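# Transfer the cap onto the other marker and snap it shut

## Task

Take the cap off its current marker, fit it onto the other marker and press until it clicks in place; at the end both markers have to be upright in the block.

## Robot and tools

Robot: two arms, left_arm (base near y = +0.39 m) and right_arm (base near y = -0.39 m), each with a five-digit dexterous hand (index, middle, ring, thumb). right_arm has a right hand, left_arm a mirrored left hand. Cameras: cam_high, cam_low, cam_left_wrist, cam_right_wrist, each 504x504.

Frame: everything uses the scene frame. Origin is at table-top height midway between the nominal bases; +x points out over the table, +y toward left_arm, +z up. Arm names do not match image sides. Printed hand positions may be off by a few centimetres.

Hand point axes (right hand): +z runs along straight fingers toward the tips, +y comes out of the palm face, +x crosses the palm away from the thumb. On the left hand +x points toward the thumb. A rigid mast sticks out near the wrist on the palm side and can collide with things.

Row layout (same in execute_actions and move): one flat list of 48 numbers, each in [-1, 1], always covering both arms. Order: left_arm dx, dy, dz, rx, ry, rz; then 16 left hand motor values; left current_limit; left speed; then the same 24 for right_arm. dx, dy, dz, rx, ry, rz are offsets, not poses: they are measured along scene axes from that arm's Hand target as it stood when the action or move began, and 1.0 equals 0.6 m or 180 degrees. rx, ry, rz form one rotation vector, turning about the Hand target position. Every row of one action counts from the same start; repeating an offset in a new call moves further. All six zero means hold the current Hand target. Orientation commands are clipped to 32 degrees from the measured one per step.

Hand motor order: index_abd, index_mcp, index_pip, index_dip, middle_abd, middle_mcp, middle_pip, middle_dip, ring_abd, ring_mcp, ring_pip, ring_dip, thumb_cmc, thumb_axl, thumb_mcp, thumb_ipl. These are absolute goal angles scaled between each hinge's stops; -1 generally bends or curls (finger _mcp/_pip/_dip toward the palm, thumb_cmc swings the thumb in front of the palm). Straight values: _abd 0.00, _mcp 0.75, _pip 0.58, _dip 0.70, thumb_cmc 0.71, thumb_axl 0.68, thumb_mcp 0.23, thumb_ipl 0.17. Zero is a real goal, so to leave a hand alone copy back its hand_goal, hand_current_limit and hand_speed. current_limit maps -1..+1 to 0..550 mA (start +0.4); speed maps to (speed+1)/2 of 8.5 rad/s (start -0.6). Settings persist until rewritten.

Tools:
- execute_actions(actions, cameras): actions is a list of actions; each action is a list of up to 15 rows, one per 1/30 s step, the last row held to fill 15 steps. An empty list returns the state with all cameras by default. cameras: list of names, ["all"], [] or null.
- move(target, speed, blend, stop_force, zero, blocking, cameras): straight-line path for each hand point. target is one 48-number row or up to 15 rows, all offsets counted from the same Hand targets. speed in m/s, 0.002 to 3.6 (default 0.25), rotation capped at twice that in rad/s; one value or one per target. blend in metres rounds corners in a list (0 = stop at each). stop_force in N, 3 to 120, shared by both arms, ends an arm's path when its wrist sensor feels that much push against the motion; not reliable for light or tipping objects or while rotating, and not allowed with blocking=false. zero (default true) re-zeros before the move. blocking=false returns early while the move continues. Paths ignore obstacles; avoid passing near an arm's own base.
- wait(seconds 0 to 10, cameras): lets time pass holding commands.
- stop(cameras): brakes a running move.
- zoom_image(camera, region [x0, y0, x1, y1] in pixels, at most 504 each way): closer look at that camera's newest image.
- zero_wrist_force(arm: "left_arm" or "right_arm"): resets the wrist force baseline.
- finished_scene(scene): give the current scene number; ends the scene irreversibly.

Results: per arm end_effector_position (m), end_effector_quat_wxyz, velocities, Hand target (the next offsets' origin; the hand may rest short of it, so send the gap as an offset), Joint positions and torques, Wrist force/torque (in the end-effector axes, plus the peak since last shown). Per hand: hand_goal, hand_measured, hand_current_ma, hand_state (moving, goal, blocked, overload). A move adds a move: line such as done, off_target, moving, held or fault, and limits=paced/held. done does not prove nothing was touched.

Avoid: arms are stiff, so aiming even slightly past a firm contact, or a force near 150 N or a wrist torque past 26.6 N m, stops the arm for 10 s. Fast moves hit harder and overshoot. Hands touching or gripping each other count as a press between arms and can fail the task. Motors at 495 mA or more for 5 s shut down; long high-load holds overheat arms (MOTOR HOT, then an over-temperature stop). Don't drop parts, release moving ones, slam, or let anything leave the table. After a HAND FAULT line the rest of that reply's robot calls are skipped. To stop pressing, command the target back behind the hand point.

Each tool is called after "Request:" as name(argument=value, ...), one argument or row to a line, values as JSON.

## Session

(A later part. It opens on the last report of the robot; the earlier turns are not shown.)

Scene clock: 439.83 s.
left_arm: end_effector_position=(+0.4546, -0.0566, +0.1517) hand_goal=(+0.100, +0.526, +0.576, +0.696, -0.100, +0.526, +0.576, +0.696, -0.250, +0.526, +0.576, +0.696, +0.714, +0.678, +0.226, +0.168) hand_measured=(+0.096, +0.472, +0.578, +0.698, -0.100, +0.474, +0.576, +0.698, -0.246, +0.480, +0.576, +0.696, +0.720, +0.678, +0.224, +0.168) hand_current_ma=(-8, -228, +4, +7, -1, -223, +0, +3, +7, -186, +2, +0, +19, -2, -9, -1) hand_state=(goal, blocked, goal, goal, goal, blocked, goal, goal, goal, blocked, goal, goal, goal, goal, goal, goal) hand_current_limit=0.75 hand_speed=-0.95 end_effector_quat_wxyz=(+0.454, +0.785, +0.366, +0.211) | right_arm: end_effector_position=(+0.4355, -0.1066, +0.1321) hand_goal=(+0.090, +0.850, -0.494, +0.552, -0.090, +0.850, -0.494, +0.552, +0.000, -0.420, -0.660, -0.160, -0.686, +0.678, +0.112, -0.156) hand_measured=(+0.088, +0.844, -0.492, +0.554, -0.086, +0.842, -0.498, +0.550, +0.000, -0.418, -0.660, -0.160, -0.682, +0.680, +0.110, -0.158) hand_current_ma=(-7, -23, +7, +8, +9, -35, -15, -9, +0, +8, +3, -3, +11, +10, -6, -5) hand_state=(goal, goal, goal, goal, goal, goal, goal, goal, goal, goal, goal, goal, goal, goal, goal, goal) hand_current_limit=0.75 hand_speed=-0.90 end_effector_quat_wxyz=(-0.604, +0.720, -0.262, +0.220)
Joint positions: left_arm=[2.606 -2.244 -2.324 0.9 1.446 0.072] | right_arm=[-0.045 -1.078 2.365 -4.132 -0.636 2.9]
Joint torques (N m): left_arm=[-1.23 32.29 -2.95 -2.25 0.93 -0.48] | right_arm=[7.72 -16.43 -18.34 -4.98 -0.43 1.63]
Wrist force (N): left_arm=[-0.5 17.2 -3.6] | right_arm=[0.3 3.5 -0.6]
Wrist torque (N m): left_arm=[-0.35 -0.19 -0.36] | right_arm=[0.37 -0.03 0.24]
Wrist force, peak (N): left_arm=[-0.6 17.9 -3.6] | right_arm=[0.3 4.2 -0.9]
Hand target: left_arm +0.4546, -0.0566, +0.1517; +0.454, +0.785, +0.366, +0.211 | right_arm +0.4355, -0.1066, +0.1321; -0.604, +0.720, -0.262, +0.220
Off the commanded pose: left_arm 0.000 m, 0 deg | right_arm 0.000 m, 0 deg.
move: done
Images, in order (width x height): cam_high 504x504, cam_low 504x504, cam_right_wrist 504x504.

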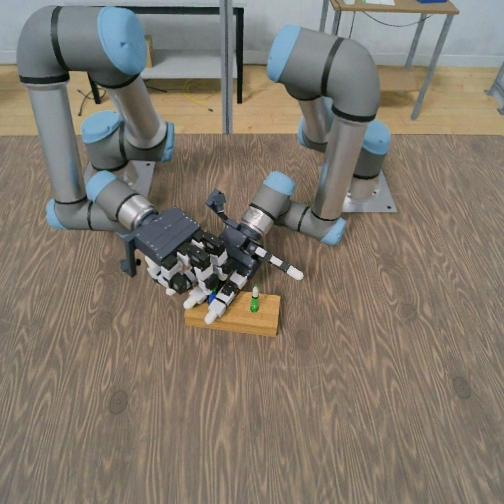

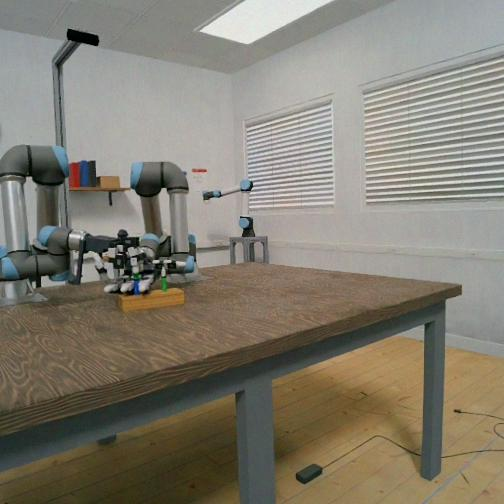

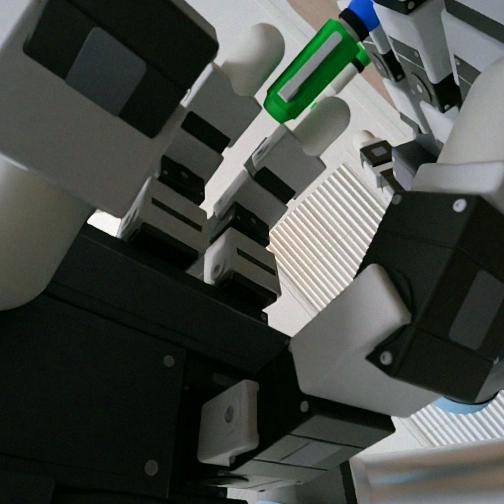

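Request:
move(
  target=[0,0,0,0,0,0,0.1,0.525,0.576,0.696,-0.1,0.525,0.576,0.696,-0.25,0.525,0.576,0.696,0.714,0.678,0.226,0.168,0.75,-0.95,0.0035,-0.003,0,0,0,0,-0.3,0.85,-0.495,0.551,0.3,0.85,-0.495,0.551,0,-0.42,-0.66,-0.16,-0.686,0.677,0.112,-0.157,0.1,-0.93],
  speed=0.02,
  cameras=["cam_low", "cam_right_wrist"],
)

Request:
zoom_image(
  camera="cam_right_wrist",
  region=[220, 0, 420, 200],
)

Request:
zoom_image(
  camera="cam_low",
  region=[118, 250, 154, 300],
)

Scene clock: 446.13 s.
left_arm: end_effector_position=(+0.4546, -0.0566, +0.1517) hand_goal=(+0.100, +0.526, +0.576, +0.696, -0.100, +0.526, +0.576, +0.696, -0.250, +0.526, +0.576, +0.696, +0.714, +0.678, +0.226, +0.168) hand_measured=(+0.096, +0.472, +0.578, +0.698, -0.106, +0.474, +0.576, +0.698, -0.246, +0.480, +0.576, +0.696, +0.720, +0.678, +0.224, +0.168) hand_current_ma=(-8, -228, +4, +7, -13, -223, +1, +3, +7, -186, +2, +0, +19, -2, -9, -1) hand_state=(goal, blocked, goal, goal, goal, blocked, goal, goal, goal, blocked, goal, goal, goal, goal, goal, goal) hand_current_limit=0.75 hand_speed=-0.95 end_effector_quat_wxyz=(+0.454, +0.785, +0.366, +0.211) | right_arm: end_effector_position=(+0.4376, -0.1084, +0.1321) hand_goal=(-0.300, +0.850, -0.494, +0.552, +0.300, +0.850, -0.494, +0.552, +0.000, -0.420, -0.660, -0.160, -0.686, +0.678, +0.112, -0.156) hand_measured=(-0.166, +0.846, -0.498, +0.552, +0.164, +0.842, -0.506, +0.550, +0.000, -0.418, -0.660, -0.160, -0.682, +0.680, +0.110, -0.158) hand_current_ma=(+303, -17, -16, +1, -302, -35, -41, -10, +0, +8, +3, -3, +11, +10, -6, -5) hand_state=(blocked, goal, goal, goal, blocked, goal, goal, goal, goal, goal, goal, goal, goal, goal, goal, goal) hand_current_limit=0.10 hand_speed=-0.93 end_effector_quat_wxyz=(-0.604, +0.720, -0.262, +0.220)
Joint positions: left_arm=[2.606 -2.244 -2.324 0.9 1.446 0.072] | right_arm=[-0.05 -1.077 2.361 -4.127 -0.631 2.898]
Joint torques (N m): left_arm=[-1.13 31.33 -2.68 -2.35 0.64 -0.56] | right_arm=[-10.38 -16.24 -17.55 0.98 2.99 -1.64]
Wrist force (N): left_arm=[-1.1 17.5 -3.7] | right_arm=[0.4 3.2 0.0]
Wrist torque (N m): left_arm=[-0.34 -0.21 -0.37] | right_arm=[0.38 -0.02 0.32]
Wrist force, peak (N): left_arm=[-0.4 17.8 -3.7] | right_arm=[0.2 3.9 -0.9]
Hand target: left_arm +0.4546, -0.0566, +0.1517; +0.454, +0.785, +0.366, +0.211 | right_arm +0.4376, -0.1084, +0.1321; -0.604, +0.720, -0.262, +0.220
Off the commanded pose: left_arm 0.000 m, 0 deg | right_arm 0.000 m, 0 deg.
move: done
Images, in order (width x height): cam_low 504x504, cam_right_wrist 504x504.

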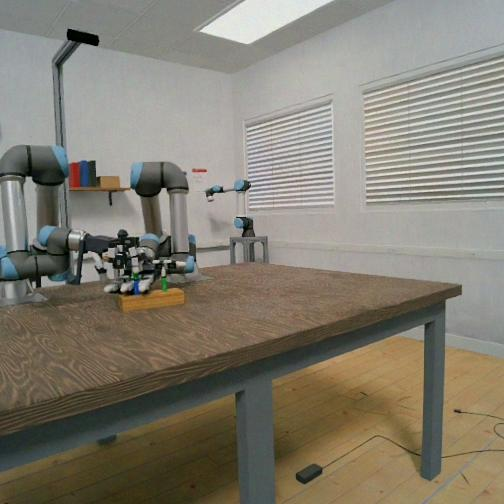

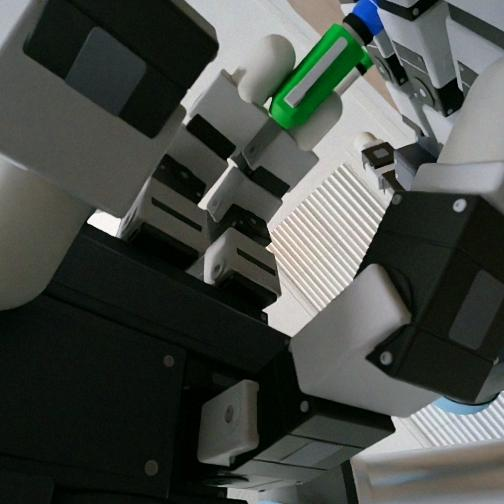

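Scaled by 2.520.

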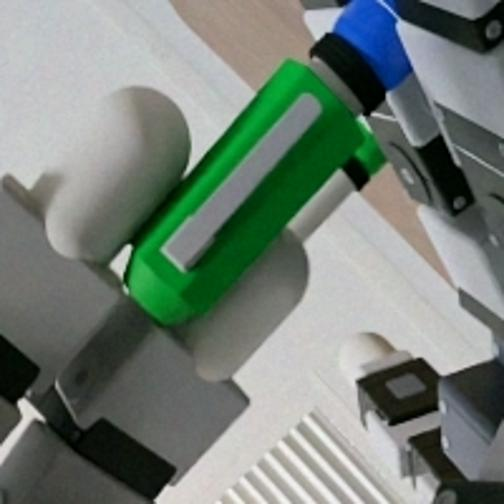

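Scaled by 10.080.

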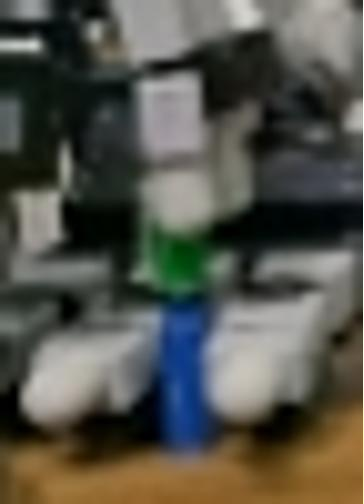

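Request:
move(
  target=[
    [0,0,0,0,0,0,-0.25,0.525,0.576,0.696,0.25,0.525,0.576,0.696,-0.25,0.525,0.576,0.696,0.714,0.678,0.226,0.168,0.75,-0.95,0,0,0,0,0,0,-0.4,0.9,-0.495,0.551,0.4,0.9,-0.495,0.551,0,-0.42,-0.66,-0.16,-0.686,0.677,0.112,-0.157,0.75,-0.95],
  ],
  speed=0.01,
  cameras=["cam_right_wrist"],
)

Request:
zoom_image(
  camera="cam_right_wrist",
  region=[220, 0, 420, 200],
)

Scene clock: 451.03 s.
left_arm: end_effector_position=(+0.4546, -0.0566, +0.1517) hand_goal=(-0.250, +0.526, +0.576, +0.696, +0.250, +0.526, +0.576, +0.696, -0.250, +0.526, +0.576, +0.696, +0.714, +0.678, +0.226, +0.168) hand_measured=(-0.024, +0.472, +0.578, +0.698, -0.076, +0.474, +0.576, +0.698, -0.246, +0.480, +0.576, +0.696, +0.720, +0.678, +0.224, +0.168) hand_current_ma=(+286, -228, +4, +7, -481, -223, +2, +3, +7, -186, +2, +0, +19, -2, -9, -1) hand_state=(moving, blocked, goal, goal, blocked, blocked, goal, goal, goal, blocked, goal, goal, goal, goal, goal, goal) hand_current_limit=0.75 hand_speed=-0.95 end_effector_quat_wxyz=(+0.454, +0.785, +0.366, +0.211) | right_arm: end_effector_position=(+0.4376, -0.1084, +0.1321) hand_goal=(-0.400, +0.900, -0.494, +0.552, +0.400, +0.900, -0.494, +0.552, +0.000, -0.420, -0.660, -0.160, -0.686, +0.678, +0.112, -0.156) hand_measured=(-0.194, +0.888, -0.506, +0.550, +0.246, +0.888, -0.542, +0.532, +0.000, -0.418, -0.660, -0.160, -0.682, +0.680, +0.110, -0.158) hand_current_ma=(+481, -46, -46, -9, -481, -44, -204, -80, +0, +8, +3, -3, +11, +10, -6, -5) hand_state=(blocked, goal, goal, goal, blocked, goal, blocked, blocked, goal, goal, goal, goal, goal, goal, goal, goal) hand_current_limit=0.75 hand_speed=-0.95 end_effector_quat_wxyz=(-0.604, +0.720, -0.262, +0.220)
Joint positions: left_arm=[2.606 -2.244 -2.324 0.9 1.446 0.072] | right_arm=[-0.05 -1.077 2.361 -4.127 -0.631 2.898]
Joint torques (N m): left_arm=[-1.36 31.69 -2.94 -2.14 0.5 -0.51] | right_arm=[-9.29 -17.6 -17.19 0.26 2.79 -1.47]
Wrist force (N): left_arm=[-3.0 17.1 -4.4] | right_arm=[1.4 4.1 0.5]
Wrist torque (N m): left_arm=[-0.29 -0.31 -0.44] | right_arm=[0.35 0.00 0.29]
Wrist force, peak (N): left_arm=[-3.5 17.1 -5.2] | right_arm=[1.0 5.3 1.0]
Hand target: left_arm +0.4546, -0.0566, +0.1517; +0.454, +0.785, +0.366, +0.211 | right_arm +0.4376, -0.1084, +0.1321; -0.604, +0.720, -0.262, +0.220
Off the commanded pose: left_arm 0.000 m, 0 deg | right_arm 0.000 m, 0 deg.
move: done
Images, in order (width x height): cam_right_wrist 504x504.

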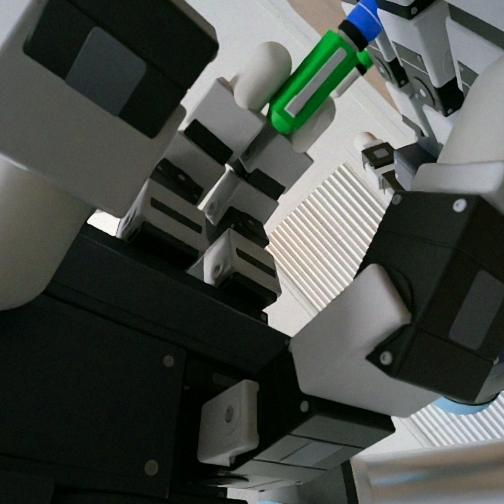

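Scaled by 2.520.

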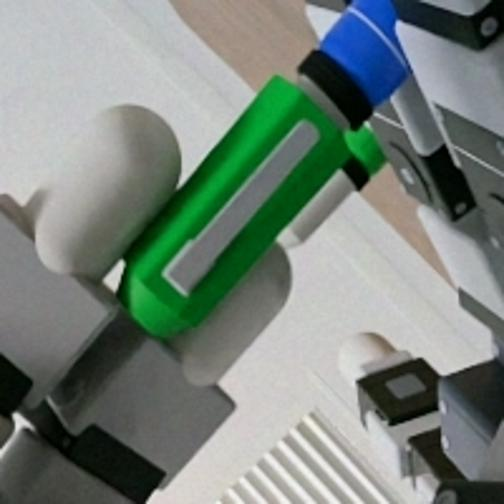

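Request:
move(
  target=[
    [0,0,0,0,0,0,-0.25,0.525,0.576,0.696,0.25,0.525,0.576,0.696,-0.25,0.525,0.576,0.696,0.714,0.678,0.226,0.168,0.75,-0.95,0.00511,-0.00429,0,0,0,0,-0.4,0.9,-0.495,0.551,0.4,0.9,-0.495,0.551,0,-0.42,-0.66,-0.16,-0.686,0.677,0.112,-0.157,0.75,-0.95],
    [0,0,0,0,0,0,-0.25,0.525,0.576,0.696,0.25,0.525,0.576,0.696,-0.25,0.525,0.576,0.696,0.714,0.678,0.226,0.168,0.75,-0.95,0.00766,-0.00643,0,0,0,0,-0.4,0.9,-0.495,0.551,0.4,0.9,-0.495,0.551,0,-0.42,-0.66,-0.16,-0.686,0.677,0.112,-0.157,0.75,-0.95],
  ],
  speed=0.012,
  cameras=["cam_right_wrist"],
)

Request:
zoom_image(
  camera="cam_right_wrist",
  region=[220, 0, 420, 200],
)

Scene clock: 452.80 s.
left_arm: end_effector_position=(+0.4546, -0.0566, +0.1517) hand_goal=(-0.250, +0.526, +0.576, +0.696, +0.250, +0.526, +0.576, +0.696, -0.250, +0.526, +0.576, +0.696, +0.714, +0.678, +0.226, +0.168) hand_measured=(-0.042, +0.472, +0.578, +0.698, -0.076, +0.474, +0.578, +0.698, -0.246, +0.480, +0.576, +0.696, +0.720, +0.678, +0.224, +0.168) hand_current_ma=(+481, -228, +4, +7, -481, -223, +4, +3, +7, -186, +2, +0, +19, -2, -9, -1) hand_state=(moving, blocked, goal, goal, blocked, blocked, goal, goal, goal, blocked, goal, goal, goal, goal, goal, goal) hand_current_limit=0.75 hand_speed=-0.95 end_effector_quat_wxyz=(+0.454, +0.785, +0.366, +0.211) | right_arm: end_effector_position=(+0.4421, -0.1121, +0.1321) hand_goal=(-0.400, +0.900, -0.494, +0.552, +0.400, +0.900, -0.494, +0.552, +0.000, -0.420, -0.660, -0.160, -0.686, +0.678, +0.112, -0.156) hand_measured=(-0.194, +0.892, -0.502, +0.552, +0.254, +0.888, -0.540, +0.548, +0.000, -0.418, -0.660, -0.160, -0.682, +0.680, +0.110, -0.158) hand_current_ma=(+481, -34, -26, +1, -481, -52, -195, -11, +0, +8, +3, -3, +11, +10, -6, -5) hand_state=(blocked, goal, goal, goal, blocked, goal, blocked, goal, goal, goal, goal, goal, goal, goal, goal, goal) hand_current_limit=0.75 hand_speed=-0.95 end_effector_quat_wxyz=(-0.604, +0.720, -0.262, +0.220)
Joint positions: left_arm=[2.606 -2.244 -2.324 0.9 1.446 0.072] | right_arm=[-0.059 -1.074 2.353 -4.117 -0.622 2.893]
Joint torques (N m): left_arm=[-0.97 32.02 -2.15 -2.47 0.61 -0.41] | right_arm=[-9.58 -16.12 -17.96 0.9 2.54 -1.96]
Wrist force (N): left_arm=[-1.5 18.1 -2.8] | right_arm=[-0.2 3.7 -0.4]
Wrist torque (N m): left_arm=[-0.38 -0.25 -0.40] | right_arm=[0.41 -0.06 0.33]
Wrist force, peak (N): left_arm=[-2.4 18.3 -2.7] | right_arm=[-0.2 4.9 0.7]
Hand target: left_arm +0.4546, -0.0566, +0.1517; +0.454, +0.785, +0.366, +0.211 | right_arm +0.4422, -0.1122, +0.1321; -0.604, +0.720, -0.262, +0.220
Off the commanded pose: left_arm 0.000 m, 0 deg | right_arm 0.000 m, 0 deg.
move: done
Images, in order (width x height): cam_right_wrist 504x504.

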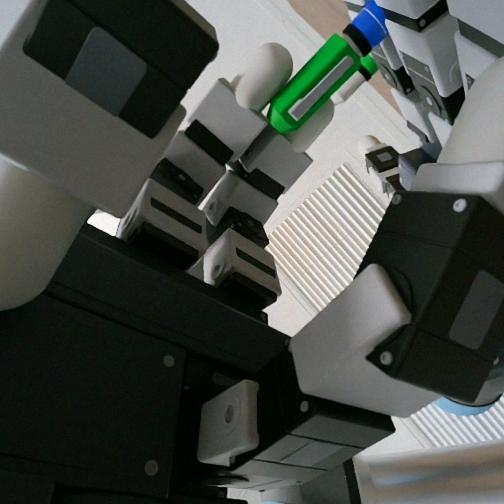

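Scaled by 2.520.

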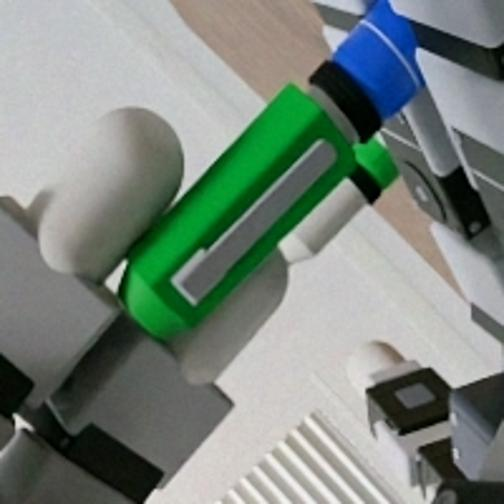

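Request:
move(
  target=[
    [0,0,0,0,0,0,-0.25,0.525,0.576,0.696,0.25,0.525,0.576,0.696,-0.25,0.525,0.576,0.696,0.714,0.678,0.226,0.168,0.75,-0.95,0.00511,-0.00429,0,0,0,0,-0.4,0.9,-0.495,0.551,0.4,0.9,-0.495,0.551,0,-0.42,-0.66,-0.16,-0.686,0.677,0.112,-0.157,0.75,-0.95],
  ],
  speed=0.012,
  stop_force=8,
  zero=true,
)

Request:
move(
  target=[
    [0,0,0,0,0,0,-0.25,0.525,0.576,0.696,0.25,0.525,0.576,0.696,-0.25,0.525,0.576,0.696,0.714,0.678,0.226,0.168,0.75,-0.95,0.00383,-0.00321,0,0,0,0,-0.4,0.9,-0.495,0.551,0.4,0.9,-0.495,0.551,0,-0.42,-0.66,-0.16,-0.686,0.677,0.112,-0.157,0.75,-0.95],
  ],
  speed=0.012,
  stop_force=8,
  zero=false,
  cameras=["cam_right_wrist"],
)

Request:
zoom_image(
  camera="cam_right_wrist",
  region=[220, 0, 420, 200],
)

Scene clock: 455.03 s.
left_arm: end_effector_position=(+0.4546, -0.0566, +0.1517) hand_goal=(-0.250, +0.526, +0.576, +0.696, +0.250, +0.526, +0.576, +0.696, -0.250, +0.526, +0.576, +0.696, +0.714, +0.678, +0.226, +0.168) hand_measured=(-0.050, +0.472, +0.578, +0.698, -0.076, +0.474, +0.578, +0.698, -0.246, +0.480, +0.576, +0.696, +0.720, +0.678, +0.224, +0.168) hand_current_ma=(+481, -228, +4, +4, -481, -223, +4, +3, +7, -186, +2, +0, +19, -2, -9, -1) hand_state=(blocked, blocked, goal, goal, blocked, blocked, goal, goal, goal, blocked, goal, goal, goal, goal, goal, goal) hand_current_limit=0.75 hand_speed=-0.95 end_effector_quat_wxyz=(+0.454, +0.785, +0.366, +0.211) | right_arm: end_effector_position=(+0.4453, -0.1148, +0.1321) hand_goal=(-0.400, +0.900, -0.494, +0.552, +0.400, +0.900, -0.494, +0.552, +0.000, -0.420, -0.660, -0.160, -0.686, +0.678, +0.112, -0.156) hand_measured=(-0.194, +0.892, -0.500, +0.554, +0.254, +0.888, -0.538, +0.548, +0.000, -0.418, -0.660, -0.160, -0.682, +0.680, +0.110, -0.158) hand_current_ma=(+481, -32, -19, +5, -481, -52, -183, -10, +0, +8, +3, -3, +11, +10, -6, -5) hand_state=(blocked, goal, goal, goal, blocked, goal, blocked, goal, goal, goal, goal, goal, goal, goal, goal, goal) hand_current_limit=0.75 hand_speed=-0.95 end_effector_quat_wxyz=(-0.604, +0.720, -0.262, +0.220)
Joint positions: left_arm=[2.606 -2.244 -2.324 0.9 1.446 0.072] | right_arm=[-0.066 -1.072 2.347 -4.11 -0.615 2.89]
Joint torques (N m): left_arm=[-1.13 31.47 -1.43 -2.31 0.63 -0.55] | right_arm=[-11.03 -16.56 -19.33 0.87 2.65 -1.59]
Wrist force (N): left_arm=[-1.3 18.5 -1.7] | right_arm=[-1.1 3.8 0.4]
Wrist torque (N m): left_arm=[-0.46 -0.23 -0.36] | right_arm=[0.36 -0.12 0.31]
Wrist force, peak (N): left_arm=[-1.3 18.7 -1.6] | right_arm=[-1.3 4.3 0.6]
Hand target: left_arm +0.4546, -0.0566, +0.1517; +0.454, +0.785, +0.366, +0.211 | right_arm +0.4453, -0.1148, +0.1321; -0.604, +0.720, -0.262, +0.220
Off the commanded pose: left_arm 0.000 m, 0 deg | right_arm 0.000 m, 0 deg.
move: done

Scene clock: 456.33 s.
left_arm: end_effector_position=(+0.4546, -0.0566, +0.1517) hand_goal=(-0.250, +0.526, +0.576, +0.696, +0.250, +0.526, +0.576, +0.696, -0.250, +0.526, +0.576, +0.696, +0.714, +0.678, +0.226, +0.168) hand_measured=(-0.050, +0.472, +0.578, +0.698, -0.074, +0.474, +0.578, +0.698, -0.246, +0.480, +0.576, +0.696, +0.720, +0.678, +0.224, +0.168) hand_current_ma=(+481, -228, +4, +4, -481, -223, +4, +3, +7, -186, +2, +0, +19, -2, -9, -1) hand_state=(blocked, blocked, goal, goal, blocked, blocked, goal, goal, goal, blocked, goal, goal, goal, goal, goal, goal) hand_current_limit=0.75 hand_speed=-0.95 end_effector_quat_wxyz=(+0.454, +0.785, +0.366, +0.211) | right_arm: end_effector_position=(+0.4476, -0.1167, +0.1321) hand_goal=(-0.400, +0.900, -0.494, +0.552, +0.400, +0.900, -0.494, +0.552, +0.000, -0.420, -0.660, -0.160, -0.686, +0.678, +0.112, -0.156) hand_measured=(-0.194, +0.892, -0.498, +0.554, +0.254, +0.888, -0.538, +0.550, +0.000, -0.418, -0.660, -0.160, -0.682, +0.680, +0.110, -0.158) hand_current_ma=(+481, -32, -16, +7, -481, -52, -181, -10, +0, +8, +3, -3, +11, +10, -6, -5) hand_state=(blocked, goal, goal, goal, blocked, goal, blocked, goal, goal, goal, goal, goal, goal, goal, goal, goal) hand_current_limit=0.75 hand_speed=-0.95 end_effector_quat_wxyz=(-0.604, +0.720, -0.262, +0.220)
Joint positions: left_arm=[2.606 -2.244 -2.324 0.9 1.446 0.072] | right_arm=[-0.071 -1.071 2.342 -4.105 -0.611 2.887]
Joint torques (N m): left_arm=[-1.02 31.43 -2.45 -2.33 0.66 -0.53] | right_arm=[-11.08 -17 -18.89 0.82 2.24 -1.65]
Wrist force (N): left_arm=[-1.5 17.9 -2.0] | right_arm=[-1.8 3.8 0.4]
Wrist torque (N m): left_arm=[-0.47 -0.21 -0.36] | right_arm=[0.32 -0.14 0.29]
Wrist force, peak (N): left_arm=[-1.5 18.5 -1.9] | right_arm=[-2.0 4.3 0.0]
Hand target: left_arm +0.4546, -0.0566, +0.1517; +0.454, +0.785, +0.366, +0.211 | right_arm +0.4476, -0.1167, +0.1321; -0.604, +0.720, -0.262, +0.220
Off the commanded pose: left_arm 0.000 m, 0 deg | right_arm 0.000 m, 0 deg.
move: done
Images, in order (width x height): cam_right_wrist 504x504.

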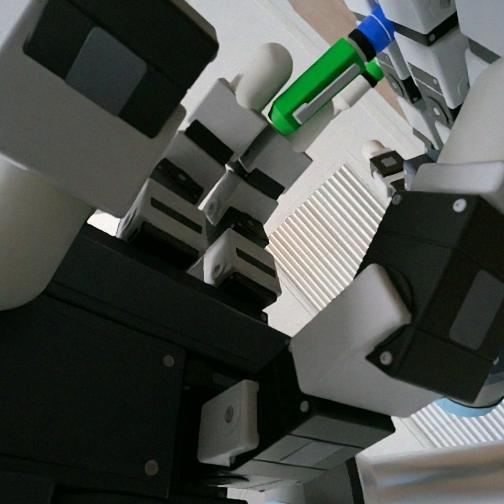

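Scaled by 2.520.

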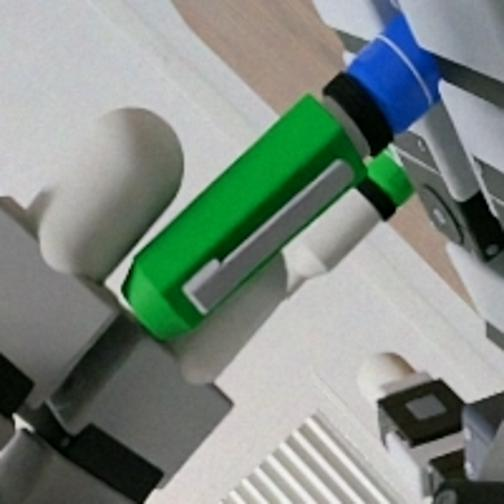

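Request:
move(
  target=[
    [0,0,0,0,0,0,-0.25,0.525,0.576,0.696,0.25,0.525,0.576,0.696,-0.25,0.525,0.576,0.696,0.714,0.678,0.226,0.168,0.75,-0.95,0.00511,-0.00429,0,0,0,0,-0.4,0.9,-0.495,0.551,0.4,0.9,-0.495,0.551,0,-0.42,-0.66,-0.16,-0.686,0.677,0.112,-0.157,0.75,-0.95],
  ],
  speed=0.012,
  stop_force=9,
  zero=false,
  cameras=["cam_right_wrist"],
)

Request:
zoom_image(
  camera="cam_right_wrist",
  region=[220, 0, 420, 200],
)

Scene clock: 458.40 s.
left_arm: end_effector_position=(+0.4546, -0.0566, +0.1517) hand_goal=(-0.250, +0.526, +0.576, +0.696, +0.250, +0.526, +0.576, +0.696, -0.250, +0.526, +0.576, +0.696, +0.714, +0.678, +0.226, +0.168) hand_measured=(-0.054, +0.472, +0.578, +0.698, -0.072, +0.474, +0.576, +0.696, -0.246, +0.480, +0.576, +0.696, +0.720, +0.678, +0.224, +0.168) hand_current_ma=(+481, -228, +4, +4, -481, -223, +2, +0, +7, -186, +2, +0, +19, -2, -9, -1) hand_state=(blocked, blocked, goal, goal, blocked, blocked, goal, goal, goal, blocked, goal, goal, goal, goal, goal, goal) hand_current_limit=0.75 hand_speed=-0.95 end_effector_quat_wxyz=(+0.454, +0.785, +0.366, +0.211) | right_arm: end_effector_position=(+0.4506, -0.1193, +0.1321) hand_goal=(-0.400, +0.900, -0.494, +0.552, +0.400, +0.900, -0.494, +0.552, +0.000, -0.420, -0.660, -0.160, -0.686, +0.678, +0.112, -0.156) hand_measured=(-0.194, +0.894, -0.506, +0.548, +0.256, +0.886, -0.538, +0.550, +0.000, -0.418, -0.660, -0.160, -0.682, +0.680, +0.110, -0.158) hand_current_ma=(+481, -21, -49, -11, -481, -53, -181, -9, +0, +8, +3, -3, +11, +10, -6, -5) hand_state=(blocked, goal, goal, goal, blocked, goal, blocked, goal, goal, goal, goal, goal, goal, goal, goal, goal) hand_current_limit=0.75 hand_speed=-0.95 end_effector_quat_wxyz=(-0.604, +0.720, -0.262, +0.220)
Joint positions: left_arm=[2.606 -2.244 -2.324 0.9 1.446 0.072] | right_arm=[-0.077 -1.069 2.336 -4.099 -0.605 2.884]
Joint torques (N m): left_arm=[-1.15 31.73 -1.6 -2.27 0.53 -0.56] | right_arm=[-14.36 -17.48 -20.88 0.63 0.62 -2.24]
Wrist force (N): left_arm=[-1.7 19.0 -0.4] | right_arm=[-8.2 4.4 0.3]
Wrist torque (N m): left_arm=[-0.54 -0.22 -0.39] | right_arm=[0.34 -0.46 0.21]
Wrist force, peak (N): left_arm=[-1.3 19.2 -0.4] | right_arm=[-8.5 4.4 0.4]
Hand target: left_arm +0.4546, -0.0566, +0.1517; +0.454, +0.785, +0.366, +0.211 | right_arm +0.4506, -0.1193, +0.1321; -0.604, +0.720, -0.262, +0.220
Off the commanded pose: left_arm 0.000 m, 0 deg | right_arm 0.000 m, 0 deg.
move: done
Images, in order (width x height): cam_right_wrist 504x504.

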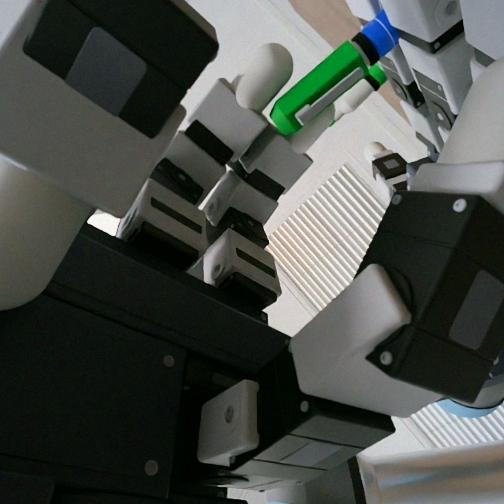

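Scaled by 2.520.

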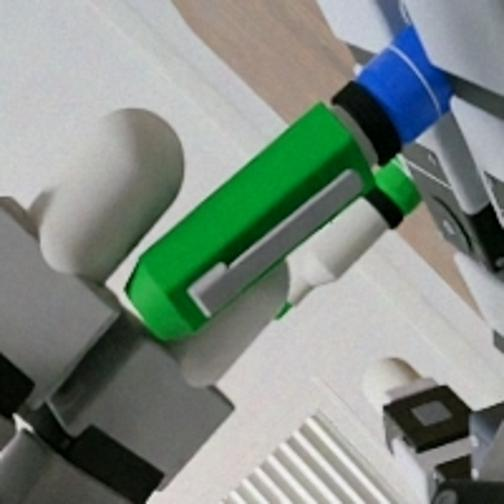

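Request:
move(
  target=[
    [0,0,0,0,0,0,-0.25,0.525,0.576,0.696,0.25,0.525,0.576,0.696,-0.25,0.525,0.576,0.696,0.714,0.678,0.226,0.168,0.75,-0.95,0.001,-0.00086,0.005,0,0,0,-0.4,0.9,-0.495,0.551,0.4,0.9,-0.495,0.551,0,-0.42,-0.66,-0.16,-0.686,0.677,0.112,-0.157,0.75,-0.95],
  ],
  speed=0.01,
  cameras=["cam_right_wrist"],
)

Request:
zoom_image(
  camera="cam_right_wrist",
  region=[220, 0, 420, 200],
)

Scene clock: 459.87 s.
left_arm: end_effector_position=(+0.4546, -0.0566, +0.1517) hand_goal=(-0.250, +0.526, +0.576, +0.696, +0.250, +0.526, +0.576, +0.696, -0.250, +0.526, +0.576, +0.696, +0.714, +0.678, +0.226, +0.168) hand_measured=(-0.058, +0.472, +0.578, +0.698, -0.072, +0.474, +0.576, +0.696, -0.246, +0.480, +0.576, +0.696, +0.720, +0.678, +0.224, +0.168) hand_current_ma=(+481, -228, +4, +4, -481, -223, +2, +0, +7, -186, +2, +0, +19, -2, -9, -1) hand_state=(blocked, blocked, goal, goal, blocked, blocked, goal, goal, goal, blocked, goal, goal, goal, goal, goal, goal) hand_current_limit=0.75 hand_speed=-0.95 end_effector_quat_wxyz=(+0.454, +0.785, +0.366, +0.211) | right_arm: end_effector_position=(+0.4512, -0.1198, +0.1351) hand_goal=(-0.400, +0.900, -0.494, +0.552, +0.400, +0.900, -0.494, +0.552, +0.000, -0.420, -0.660, -0.160, -0.686, +0.678, +0.112, -0.156) hand_measured=(-0.194, +0.894, -0.498, +0.556, +0.256, +0.888, -0.532, +0.550, +0.000, -0.418, -0.660, -0.160, -0.682, +0.680, +0.110, -0.158) hand_current_ma=(+481, -19, -17, +16, -481, -50, -160, -9, +0, +8, +3, -3, +11, +10, -6, -5) hand_state=(blocked, goal, goal, goal, blocked, goal, blocked, goal, goal, goal, goal, goal, goal, goal, goal, goal) hand_current_limit=0.75 hand_speed=-0.95 end_effector_quat_wxyz=(-0.604, +0.720, -0.262, +0.220)
Joint positions: left_arm=[2.606 -2.244 -2.324 0.9 1.446 0.072] | right_arm=[-0.078 -1.078 2.335 -4.088 -0.604 2.883]
Joint torques (N m): left_arm=[-1.61 31.08 -1.7 -2.38 0.73 -0.56] | right_arm=[-12.78 -38.49 -20.66 0.67 1.72 -2.06]
Wrist force (N): left_arm=[-2.4 16.4 -4.2] | right_arm=[-4.3 5.1 1.2]
Wrist torque (N m): left_arm=[-0.35 -0.29 -0.36] | right_arm=[0.30 -0.27 0.26]
Wrist force, peak (N): left_arm=[-1.5 19.3 -0.6] | right_arm=[-8.1 5.5 1.1]
Hand target: left_arm +0.4546, -0.0566, +0.1517; +0.454, +0.785, +0.366, +0.211 | right_arm +0.4512, -0.1198, +0.1351; -0.604, +0.720, -0.262, +0.220
Off the commanded pose: left_arm 0.000 m, 0 deg | right_arm 0.000 m, 0 deg.
move: done
Images, in order (width x height): cam_right_wrist 504x504.

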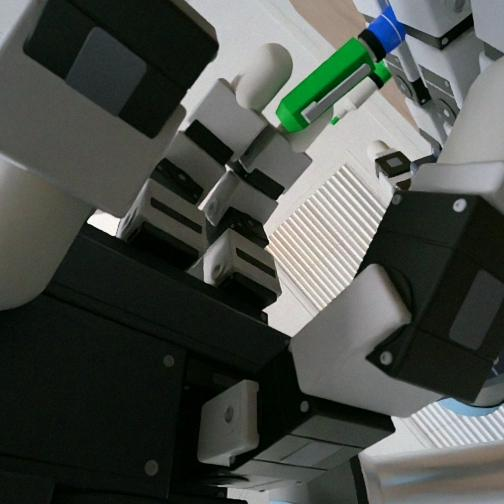

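Scaled by 2.520.

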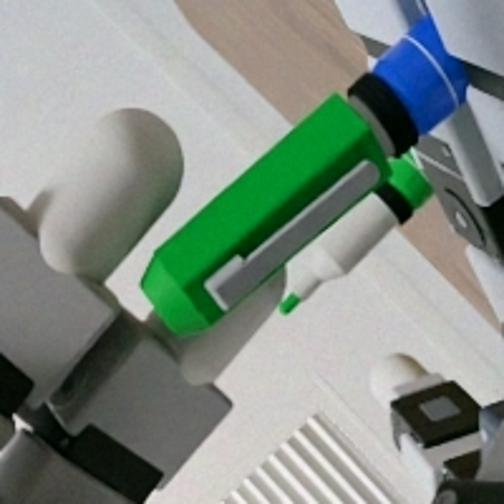

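Request:
execute_actions(
  actions=[],
  cameras=["cam_high", "cam_low", "cam_left_wrist"],
)

Request:
zoom_image(
  camera="cam_high",
  region=[192, 258, 232, 308],
)

Request:
zoom_image(
  camera="cam_low",
  region=[110, 235, 170, 295],
)

Request:
zoom_image(
  camera="cam_left_wrist",
  region=[140, 20, 320, 200],
)

Scene clock: 463.57 s.
left_arm: end_effector_position=(+0.4546, -0.0566, +0.1517) hand_goal=(-0.250, +0.526, +0.576, +0.696, +0.250, +0.526, +0.576, +0.696, -0.250, +0.526, +0.576, +0.696, +0.714, +0.678, +0.226, +0.168) hand_measured=(-0.058, +0.472, +0.578, +0.698, -0.072, +0.474, +0.576, +0.696, -0.246, +0.480, +0.576, +0.696, +0.720, +0.678, +0.224, +0.168) hand_current_ma=(+481, -228, +4, +4, -481, -223, +2, +0, +7, -186, +2, +0, +19, -2, -9, -1) hand_state=(blocked, blocked, goal, goal, blocked, blocked, goal, goal, goal, blocked, goal, goal, goal, goal, goal, goal) hand_current_limit=0.75 hand_speed=-0.95 end_effector_quat_wxyz=(+0.454, +0.785, +0.366, +0.211) | right_arm: end_effector_position=(+0.4512, -0.1198, +0.1351) hand_goal=(-0.400, +0.900, -0.494, +0.552, +0.400, +0.900, -0.494, +0.552, +0.000, -0.420, -0.660, -0.160, -0.686, +0.678, +0.112, -0.156) hand_measured=(-0.194, +0.894, -0.498, +0.556, +0.256, +0.888, -0.532, +0.550, +0.000, -0.418, -0.660, -0.160, -0.682, +0.680, +0.110, -0.158) hand_current_ma=(+481, -19, -16, +16, -481, -49, -160, -9, +0, +8, +3, -3, +11, +10, -6, -5) hand_state=(blocked, goal, goal, goal, blocked, goal, blocked, goal, goal, goal, goal, goal, goal, goal, goal, goal) hand_current_limit=0.75 hand_speed=-0.95 end_effector_quat_wxyz=(-0.604, +0.720, -0.262, +0.220)
Joint positions: left_arm=[2.606 -2.244 -2.324 0.9 1.446 0.072] | right_arm=[-0.078 -1.078 2.335 -4.088 -0.604 2.883]
Joint velocities: within noise
Joint torques (N m): left_arm=[-0.94 31.4 -1.82 -2.35 0.56 -0.39] | right_arm=[-13.32 -38.76 -20.89 0.61 1.76 -1.72]
Wrist force (N): left_arm=[-2.4 16.7 -4.1] | right_arm=[-4.3 5.2 1.5]
Wrist torque (N m): left_arm=[-0.32 -0.28 -0.37] | right_arm=[0.29 -0.27 0.26]
Wrist force, peak (N): left_arm=[-2.2 17.2 -4.2] | right_arm=[-4.3 5.6 1.5]
Hand target: left_arm +0.4546, -0.0566, +0.1517; +0.454, +0.785, +0.366, +0.211 | right_arm +0.4512, -0.1198, +0.1351; -0.604, +0.720, -0.262, +0.220
Off the commanded pose: left_arm 0.000 m, 0 deg | right_arm 0.000 m, 0 deg.
Images, in order (width x height): cam_high 504x504, cam_low 504x504, cam_left_wrist 504x504.

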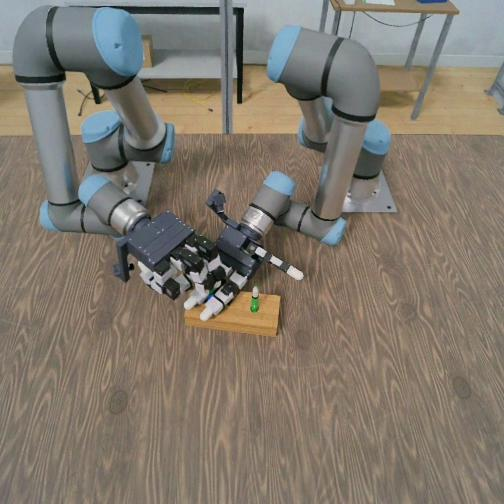

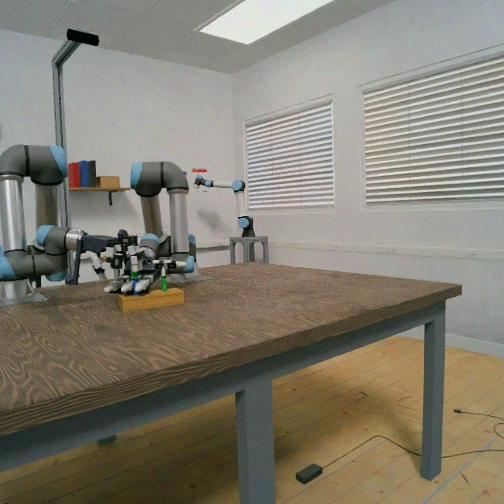

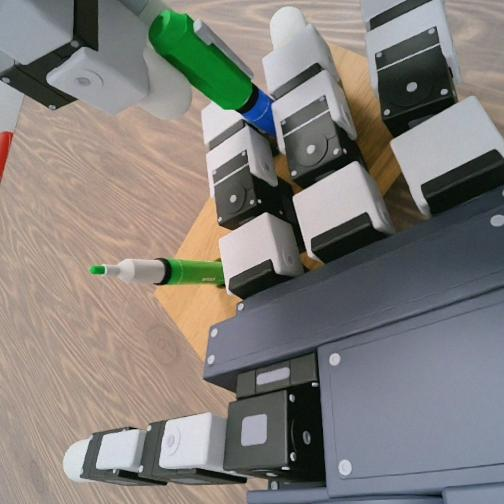

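Scaled by 10.080.

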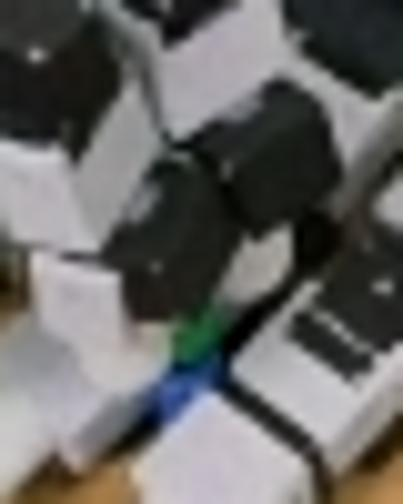

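Scaled by 8.400.

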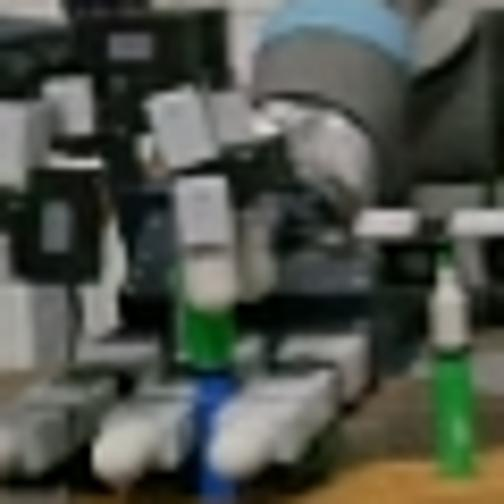

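Scaled by 2.800.

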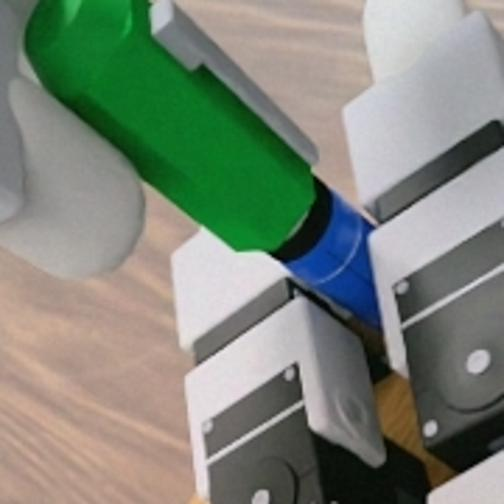

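Request:
move(
  target=[
    [0,0,0,0,0,0,-0.25,0.525,0.576,0.696,0.25,0.525,0.576,0.696,-0.25,0.525,0.576,0.696,0.714,0.678,0.226,0.168,0.3,-0.95,0,0,0,0,0,0,0.09,0.85,-0.495,0.551,-0.09,0.85,-0.495,0.551,0,-0.42,-0.66,-0.16,-0.686,0.677,0.112,-0.157,0.3,-0.93],
    [0,0,0,0,0,0,-0.25,0.525,0.576,0.696,0.25,0.525,0.576,0.696,-0.25,0.525,0.576,0.696,0.714,0.678,0.226,0.168,0.3,-0.95,-0.0167,0.0140,-0.005,0,0,0,0.09,0.85,-0.495,0.551,-0.09,0.85,-0.495,0.551,0,-0.42,-0.66,-0.16,-0.686,0.677,0.112,-0.157,0.3,-0.93],
  ],
  speed=0.015,
  cameras=["cam_right_wrist", "cam_left_wrist"],
)

Request:
zoom_image(
  camera="cam_right_wrist",
  region=[220, 0, 420, 200],
)

Request:
zoom_image(
  camera="cam_left_wrist",
  region=[100, 0, 320, 220],
)

Scene clock: 478.87 s.
left_arm: end_effector_position=(+0.4546, -0.0566, +0.1517) hand_goal=(-0.250, +0.526, +0.576, +0.696, +0.250, +0.526, +0.576, +0.696, -0.250, +0.526, +0.576, +0.696, +0.714, +0.678, +0.226, +0.168) hand_measured=(-0.058, +0.472, +0.578, +0.698, -0.074, +0.474, +0.576, +0.696, -0.246, +0.480, +0.576, +0.696, +0.720, +0.678, +0.224, +0.168) hand_current_ma=(+357, -228, +7, +4, -357, -223, +2, +0, +7, -186, +2, +0, +19, -2, -9, -1) hand_state=(blocked, blocked, goal, goal, blocked, blocked, goal, goal, goal, blocked, goal, goal, goal, goal, goal, goal) hand_current_limit=0.30 hand_speed=-0.95 end_effector_quat_wxyz=(+0.454, +0.785, +0.366, +0.211) | right_arm: end_effector_position=(+0.4413, -0.1115, +0.1321) hand_goal=(+0.090, +0.850, -0.494, +0.552, -0.090, +0.850, -0.494, +0.552, +0.000, -0.420, -0.660, -0.160, -0.686, +0.678, +0.112, -0.156) hand_measured=(+0.086, +0.844, -0.492, +0.554, -0.096, +0.850, -0.492, +0.550, +0.000, -0.418, -0.660, -0.160, -0.682, +0.680, +0.110, -0.158) hand_current_ma=(-9, -23, +7, +4, -18, +3, +4, -8, +0, +8, +3, -3, +11, +10, -6, -5) hand_state=(goal, goal, goal, goal, goal, goal, goal, goal, goal, goal, goal, goal, goal, goal, goal, goal) hand_current_limit=0.30 hand_speed=-0.93 end_effector_quat_wxyz=(-0.604, +0.720, -0.262, +0.220)
Joint positions: left_arm=[2.606 -2.244 -2.324 0.9 1.446 0.072] | right_arm=[-0.058 -1.075 2.354 -4.119 -0.624 2.894]
Joint torques (N m): left_arm=[-0.05 31.06 -1.44 -2.17 0.42 -0.5] | right_arm=[13.53 -15.76 5.11 -4.96 -1.65 1.53]
Wrist force (N): left_arm=[-0.9 14.6 -7.6] | right_arm=[2.4 2.5 -0.9]
Wrist torque (N m): left_arm=[-0.11 -0.23 -0.33] | right_arm=[0.43 0.06 0.30]
Wrist force, peak (N): left_arm=[-2.4 17.1 -4.2] | right_arm=[-4.5 5.4 1.6]
Hand target: left_arm +0.4546, -0.0566, +0.1517; +0.454, +0.785, +0.366, +0.211 | right_arm +0.4412, -0.1114, +0.1321; -0.604, +0.720, -0.262, +0.220
Off the commanded pose: left_arm 0.000 m, 0 deg | right_arm 0.000 m, 0 deg.
move: done
Images, in order (width x height): cam_left_wrist 504x504, cam_right_wrist 504x504.

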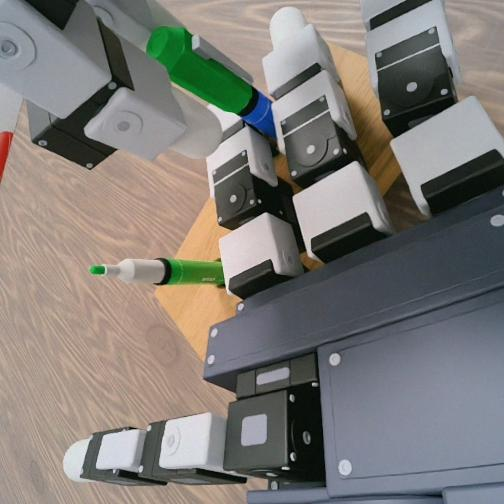

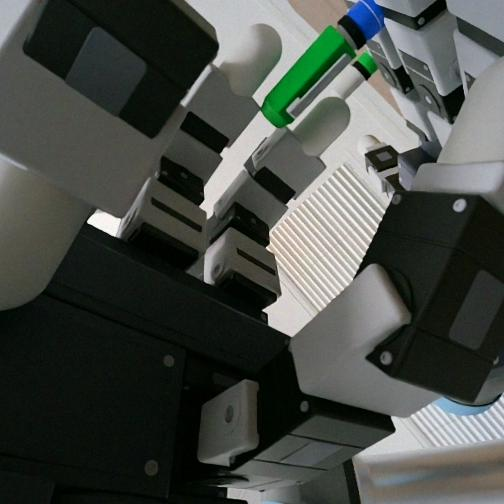

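Scaled by 2.520.

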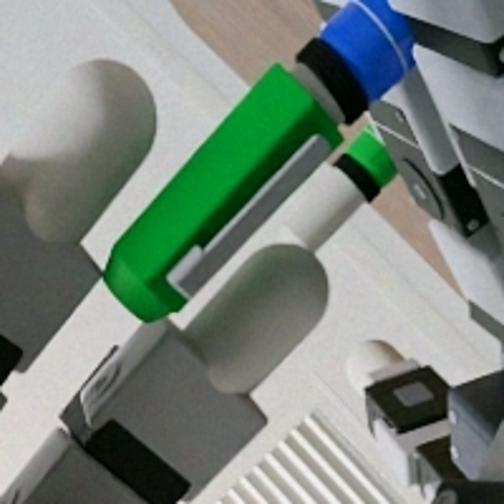

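Scaled by 2.291.

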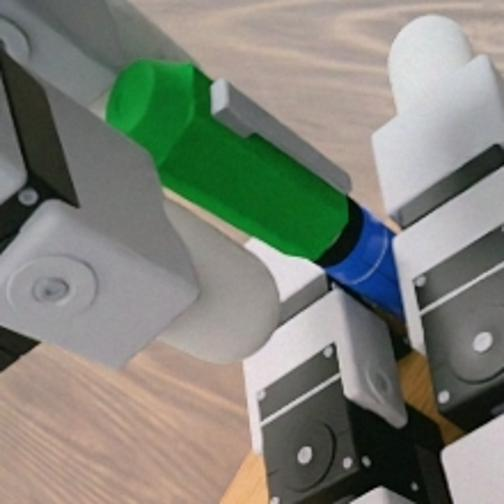

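Request:
execute_actions(
  actions=[],
  cameras=["cam_low", "cam_high"],
)

Request:
zoom_image(
  camera="cam_low",
  region=[115, 250, 155, 290],
)

Request:
zoom_image(
  camera="cam_high",
  region=[190, 265, 230, 305],
)

Scene clock: 482.00 s.
left_arm: end_effector_position=(+0.4546, -0.0566, +0.1517) hand_goal=(-0.250, +0.526, +0.576, +0.696, +0.250, +0.526, +0.576, +0.696, -0.250, +0.526, +0.576, +0.696, +0.714, +0.678, +0.226, +0.168) hand_measured=(-0.058, +0.472, +0.578, +0.698, -0.074, +0.474, +0.576, +0.696, -0.246, +0.480, +0.576, +0.696, +0.720, +0.678, +0.224, +0.168) hand_current_ma=(+357, -228, +7, +4, -357, -223, +2, +0, +7, -186, +2, +0, +19, -2, -9, -1) hand_state=(blocked, blocked, goal, goal, blocked, blocked, goal, goal, goal, blocked, goal, goal, goal, goal, goal, goal) hand_current_limit=0.30 hand_speed=-0.95 end_effector_quat_wxyz=(+0.454, +0.785, +0.366, +0.211) | right_arm: end_effector_position=(+0.4412, -0.1114, +0.1321) hand_goal=(+0.090, +0.850, -0.494, +0.552, -0.090, +0.850, -0.494, +0.552, +0.000, -0.420, -0.660, -0.160, -0.686, +0.678, +0.112, -0.156) hand_measured=(+0.086, +0.844, -0.492, +0.554, -0.096, +0.852, -0.492, +0.550, +0.000, -0.418, -0.660, -0.160, -0.682, +0.680, +0.110, -0.158) hand_current_ma=(-9, -23, +7, +4, -20, +4, +4, -8, +0, +8, +3, -3, +11, +10, -6, -5) hand_state=(goal, goal, goal, goal, goal, goal, goal, goal, goal, goal, goal, goal, goal, goal, goal, goal) hand_current_limit=0.30 hand_speed=-0.93 end_effector_quat_wxyz=(-0.604, +0.720, -0.262, +0.220)
Joint positions: left_arm=[2.606 -2.244 -2.324 0.9 1.446 0.072] | right_arm=[-0.057 -1.075 2.354 -4.119 -0.624 2.894]
Joint velocities: within noise
Joint torques (N m): left_arm=[-1.24 30.39 -0.84 -2.28 0.53 -0.64] | right_arm=[13.37 -16.02 3.87 -4.88 -1.79 1.39]
Wrist force (N): left_arm=[-1.0 14.6 -7.9] | right_arm=[2.2 2.4 -0.7]
Wrist torque (N m): left_arm=[-0.09 -0.21 -0.34] | right_arm=[0.40 0.11 0.28]
Wrist force, peak (N): left_arm=[-0.9 15.0 -8.2] | right_arm=[2.7 2.9 -0.8]
Hand target: left_arm +0.4546, -0.0566, +0.1517; +0.454, +0.785, +0.366, +0.211 | right_arm +0.4412, -0.1114, +0.1321; -0.604, +0.720, -0.262, +0.220
Off the commanded pose: left_arm 0.000 m, 0 deg | right_arm 0.000 m, 0 deg.
Images, in order (width x height): cam_high 504x504, cam_low 504x504.

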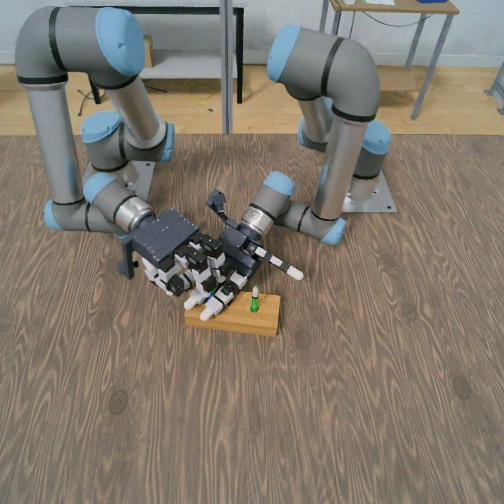

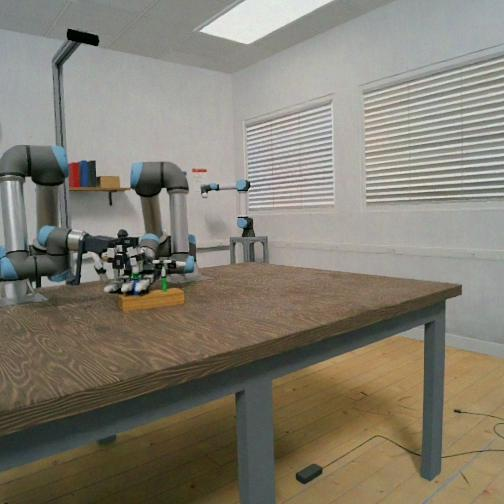

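Scaled by 12.600.

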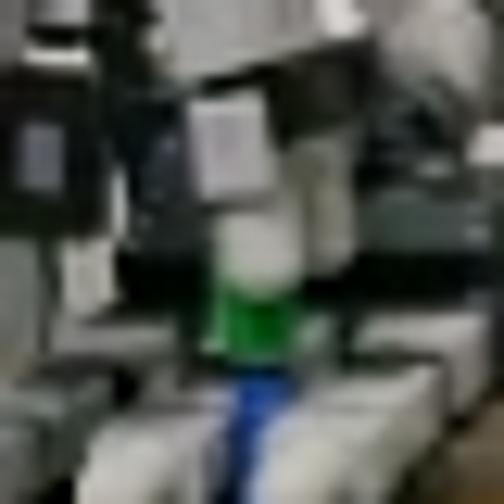

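Scaled by 12.600.

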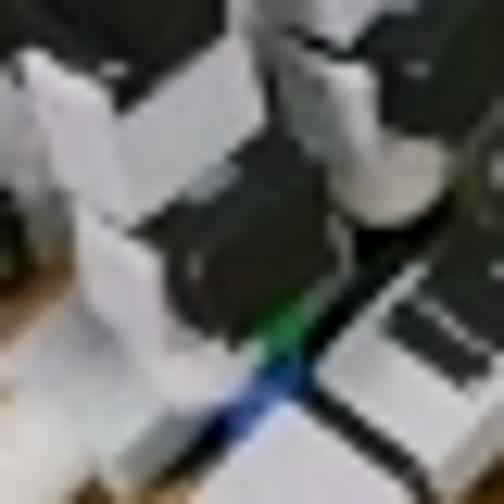

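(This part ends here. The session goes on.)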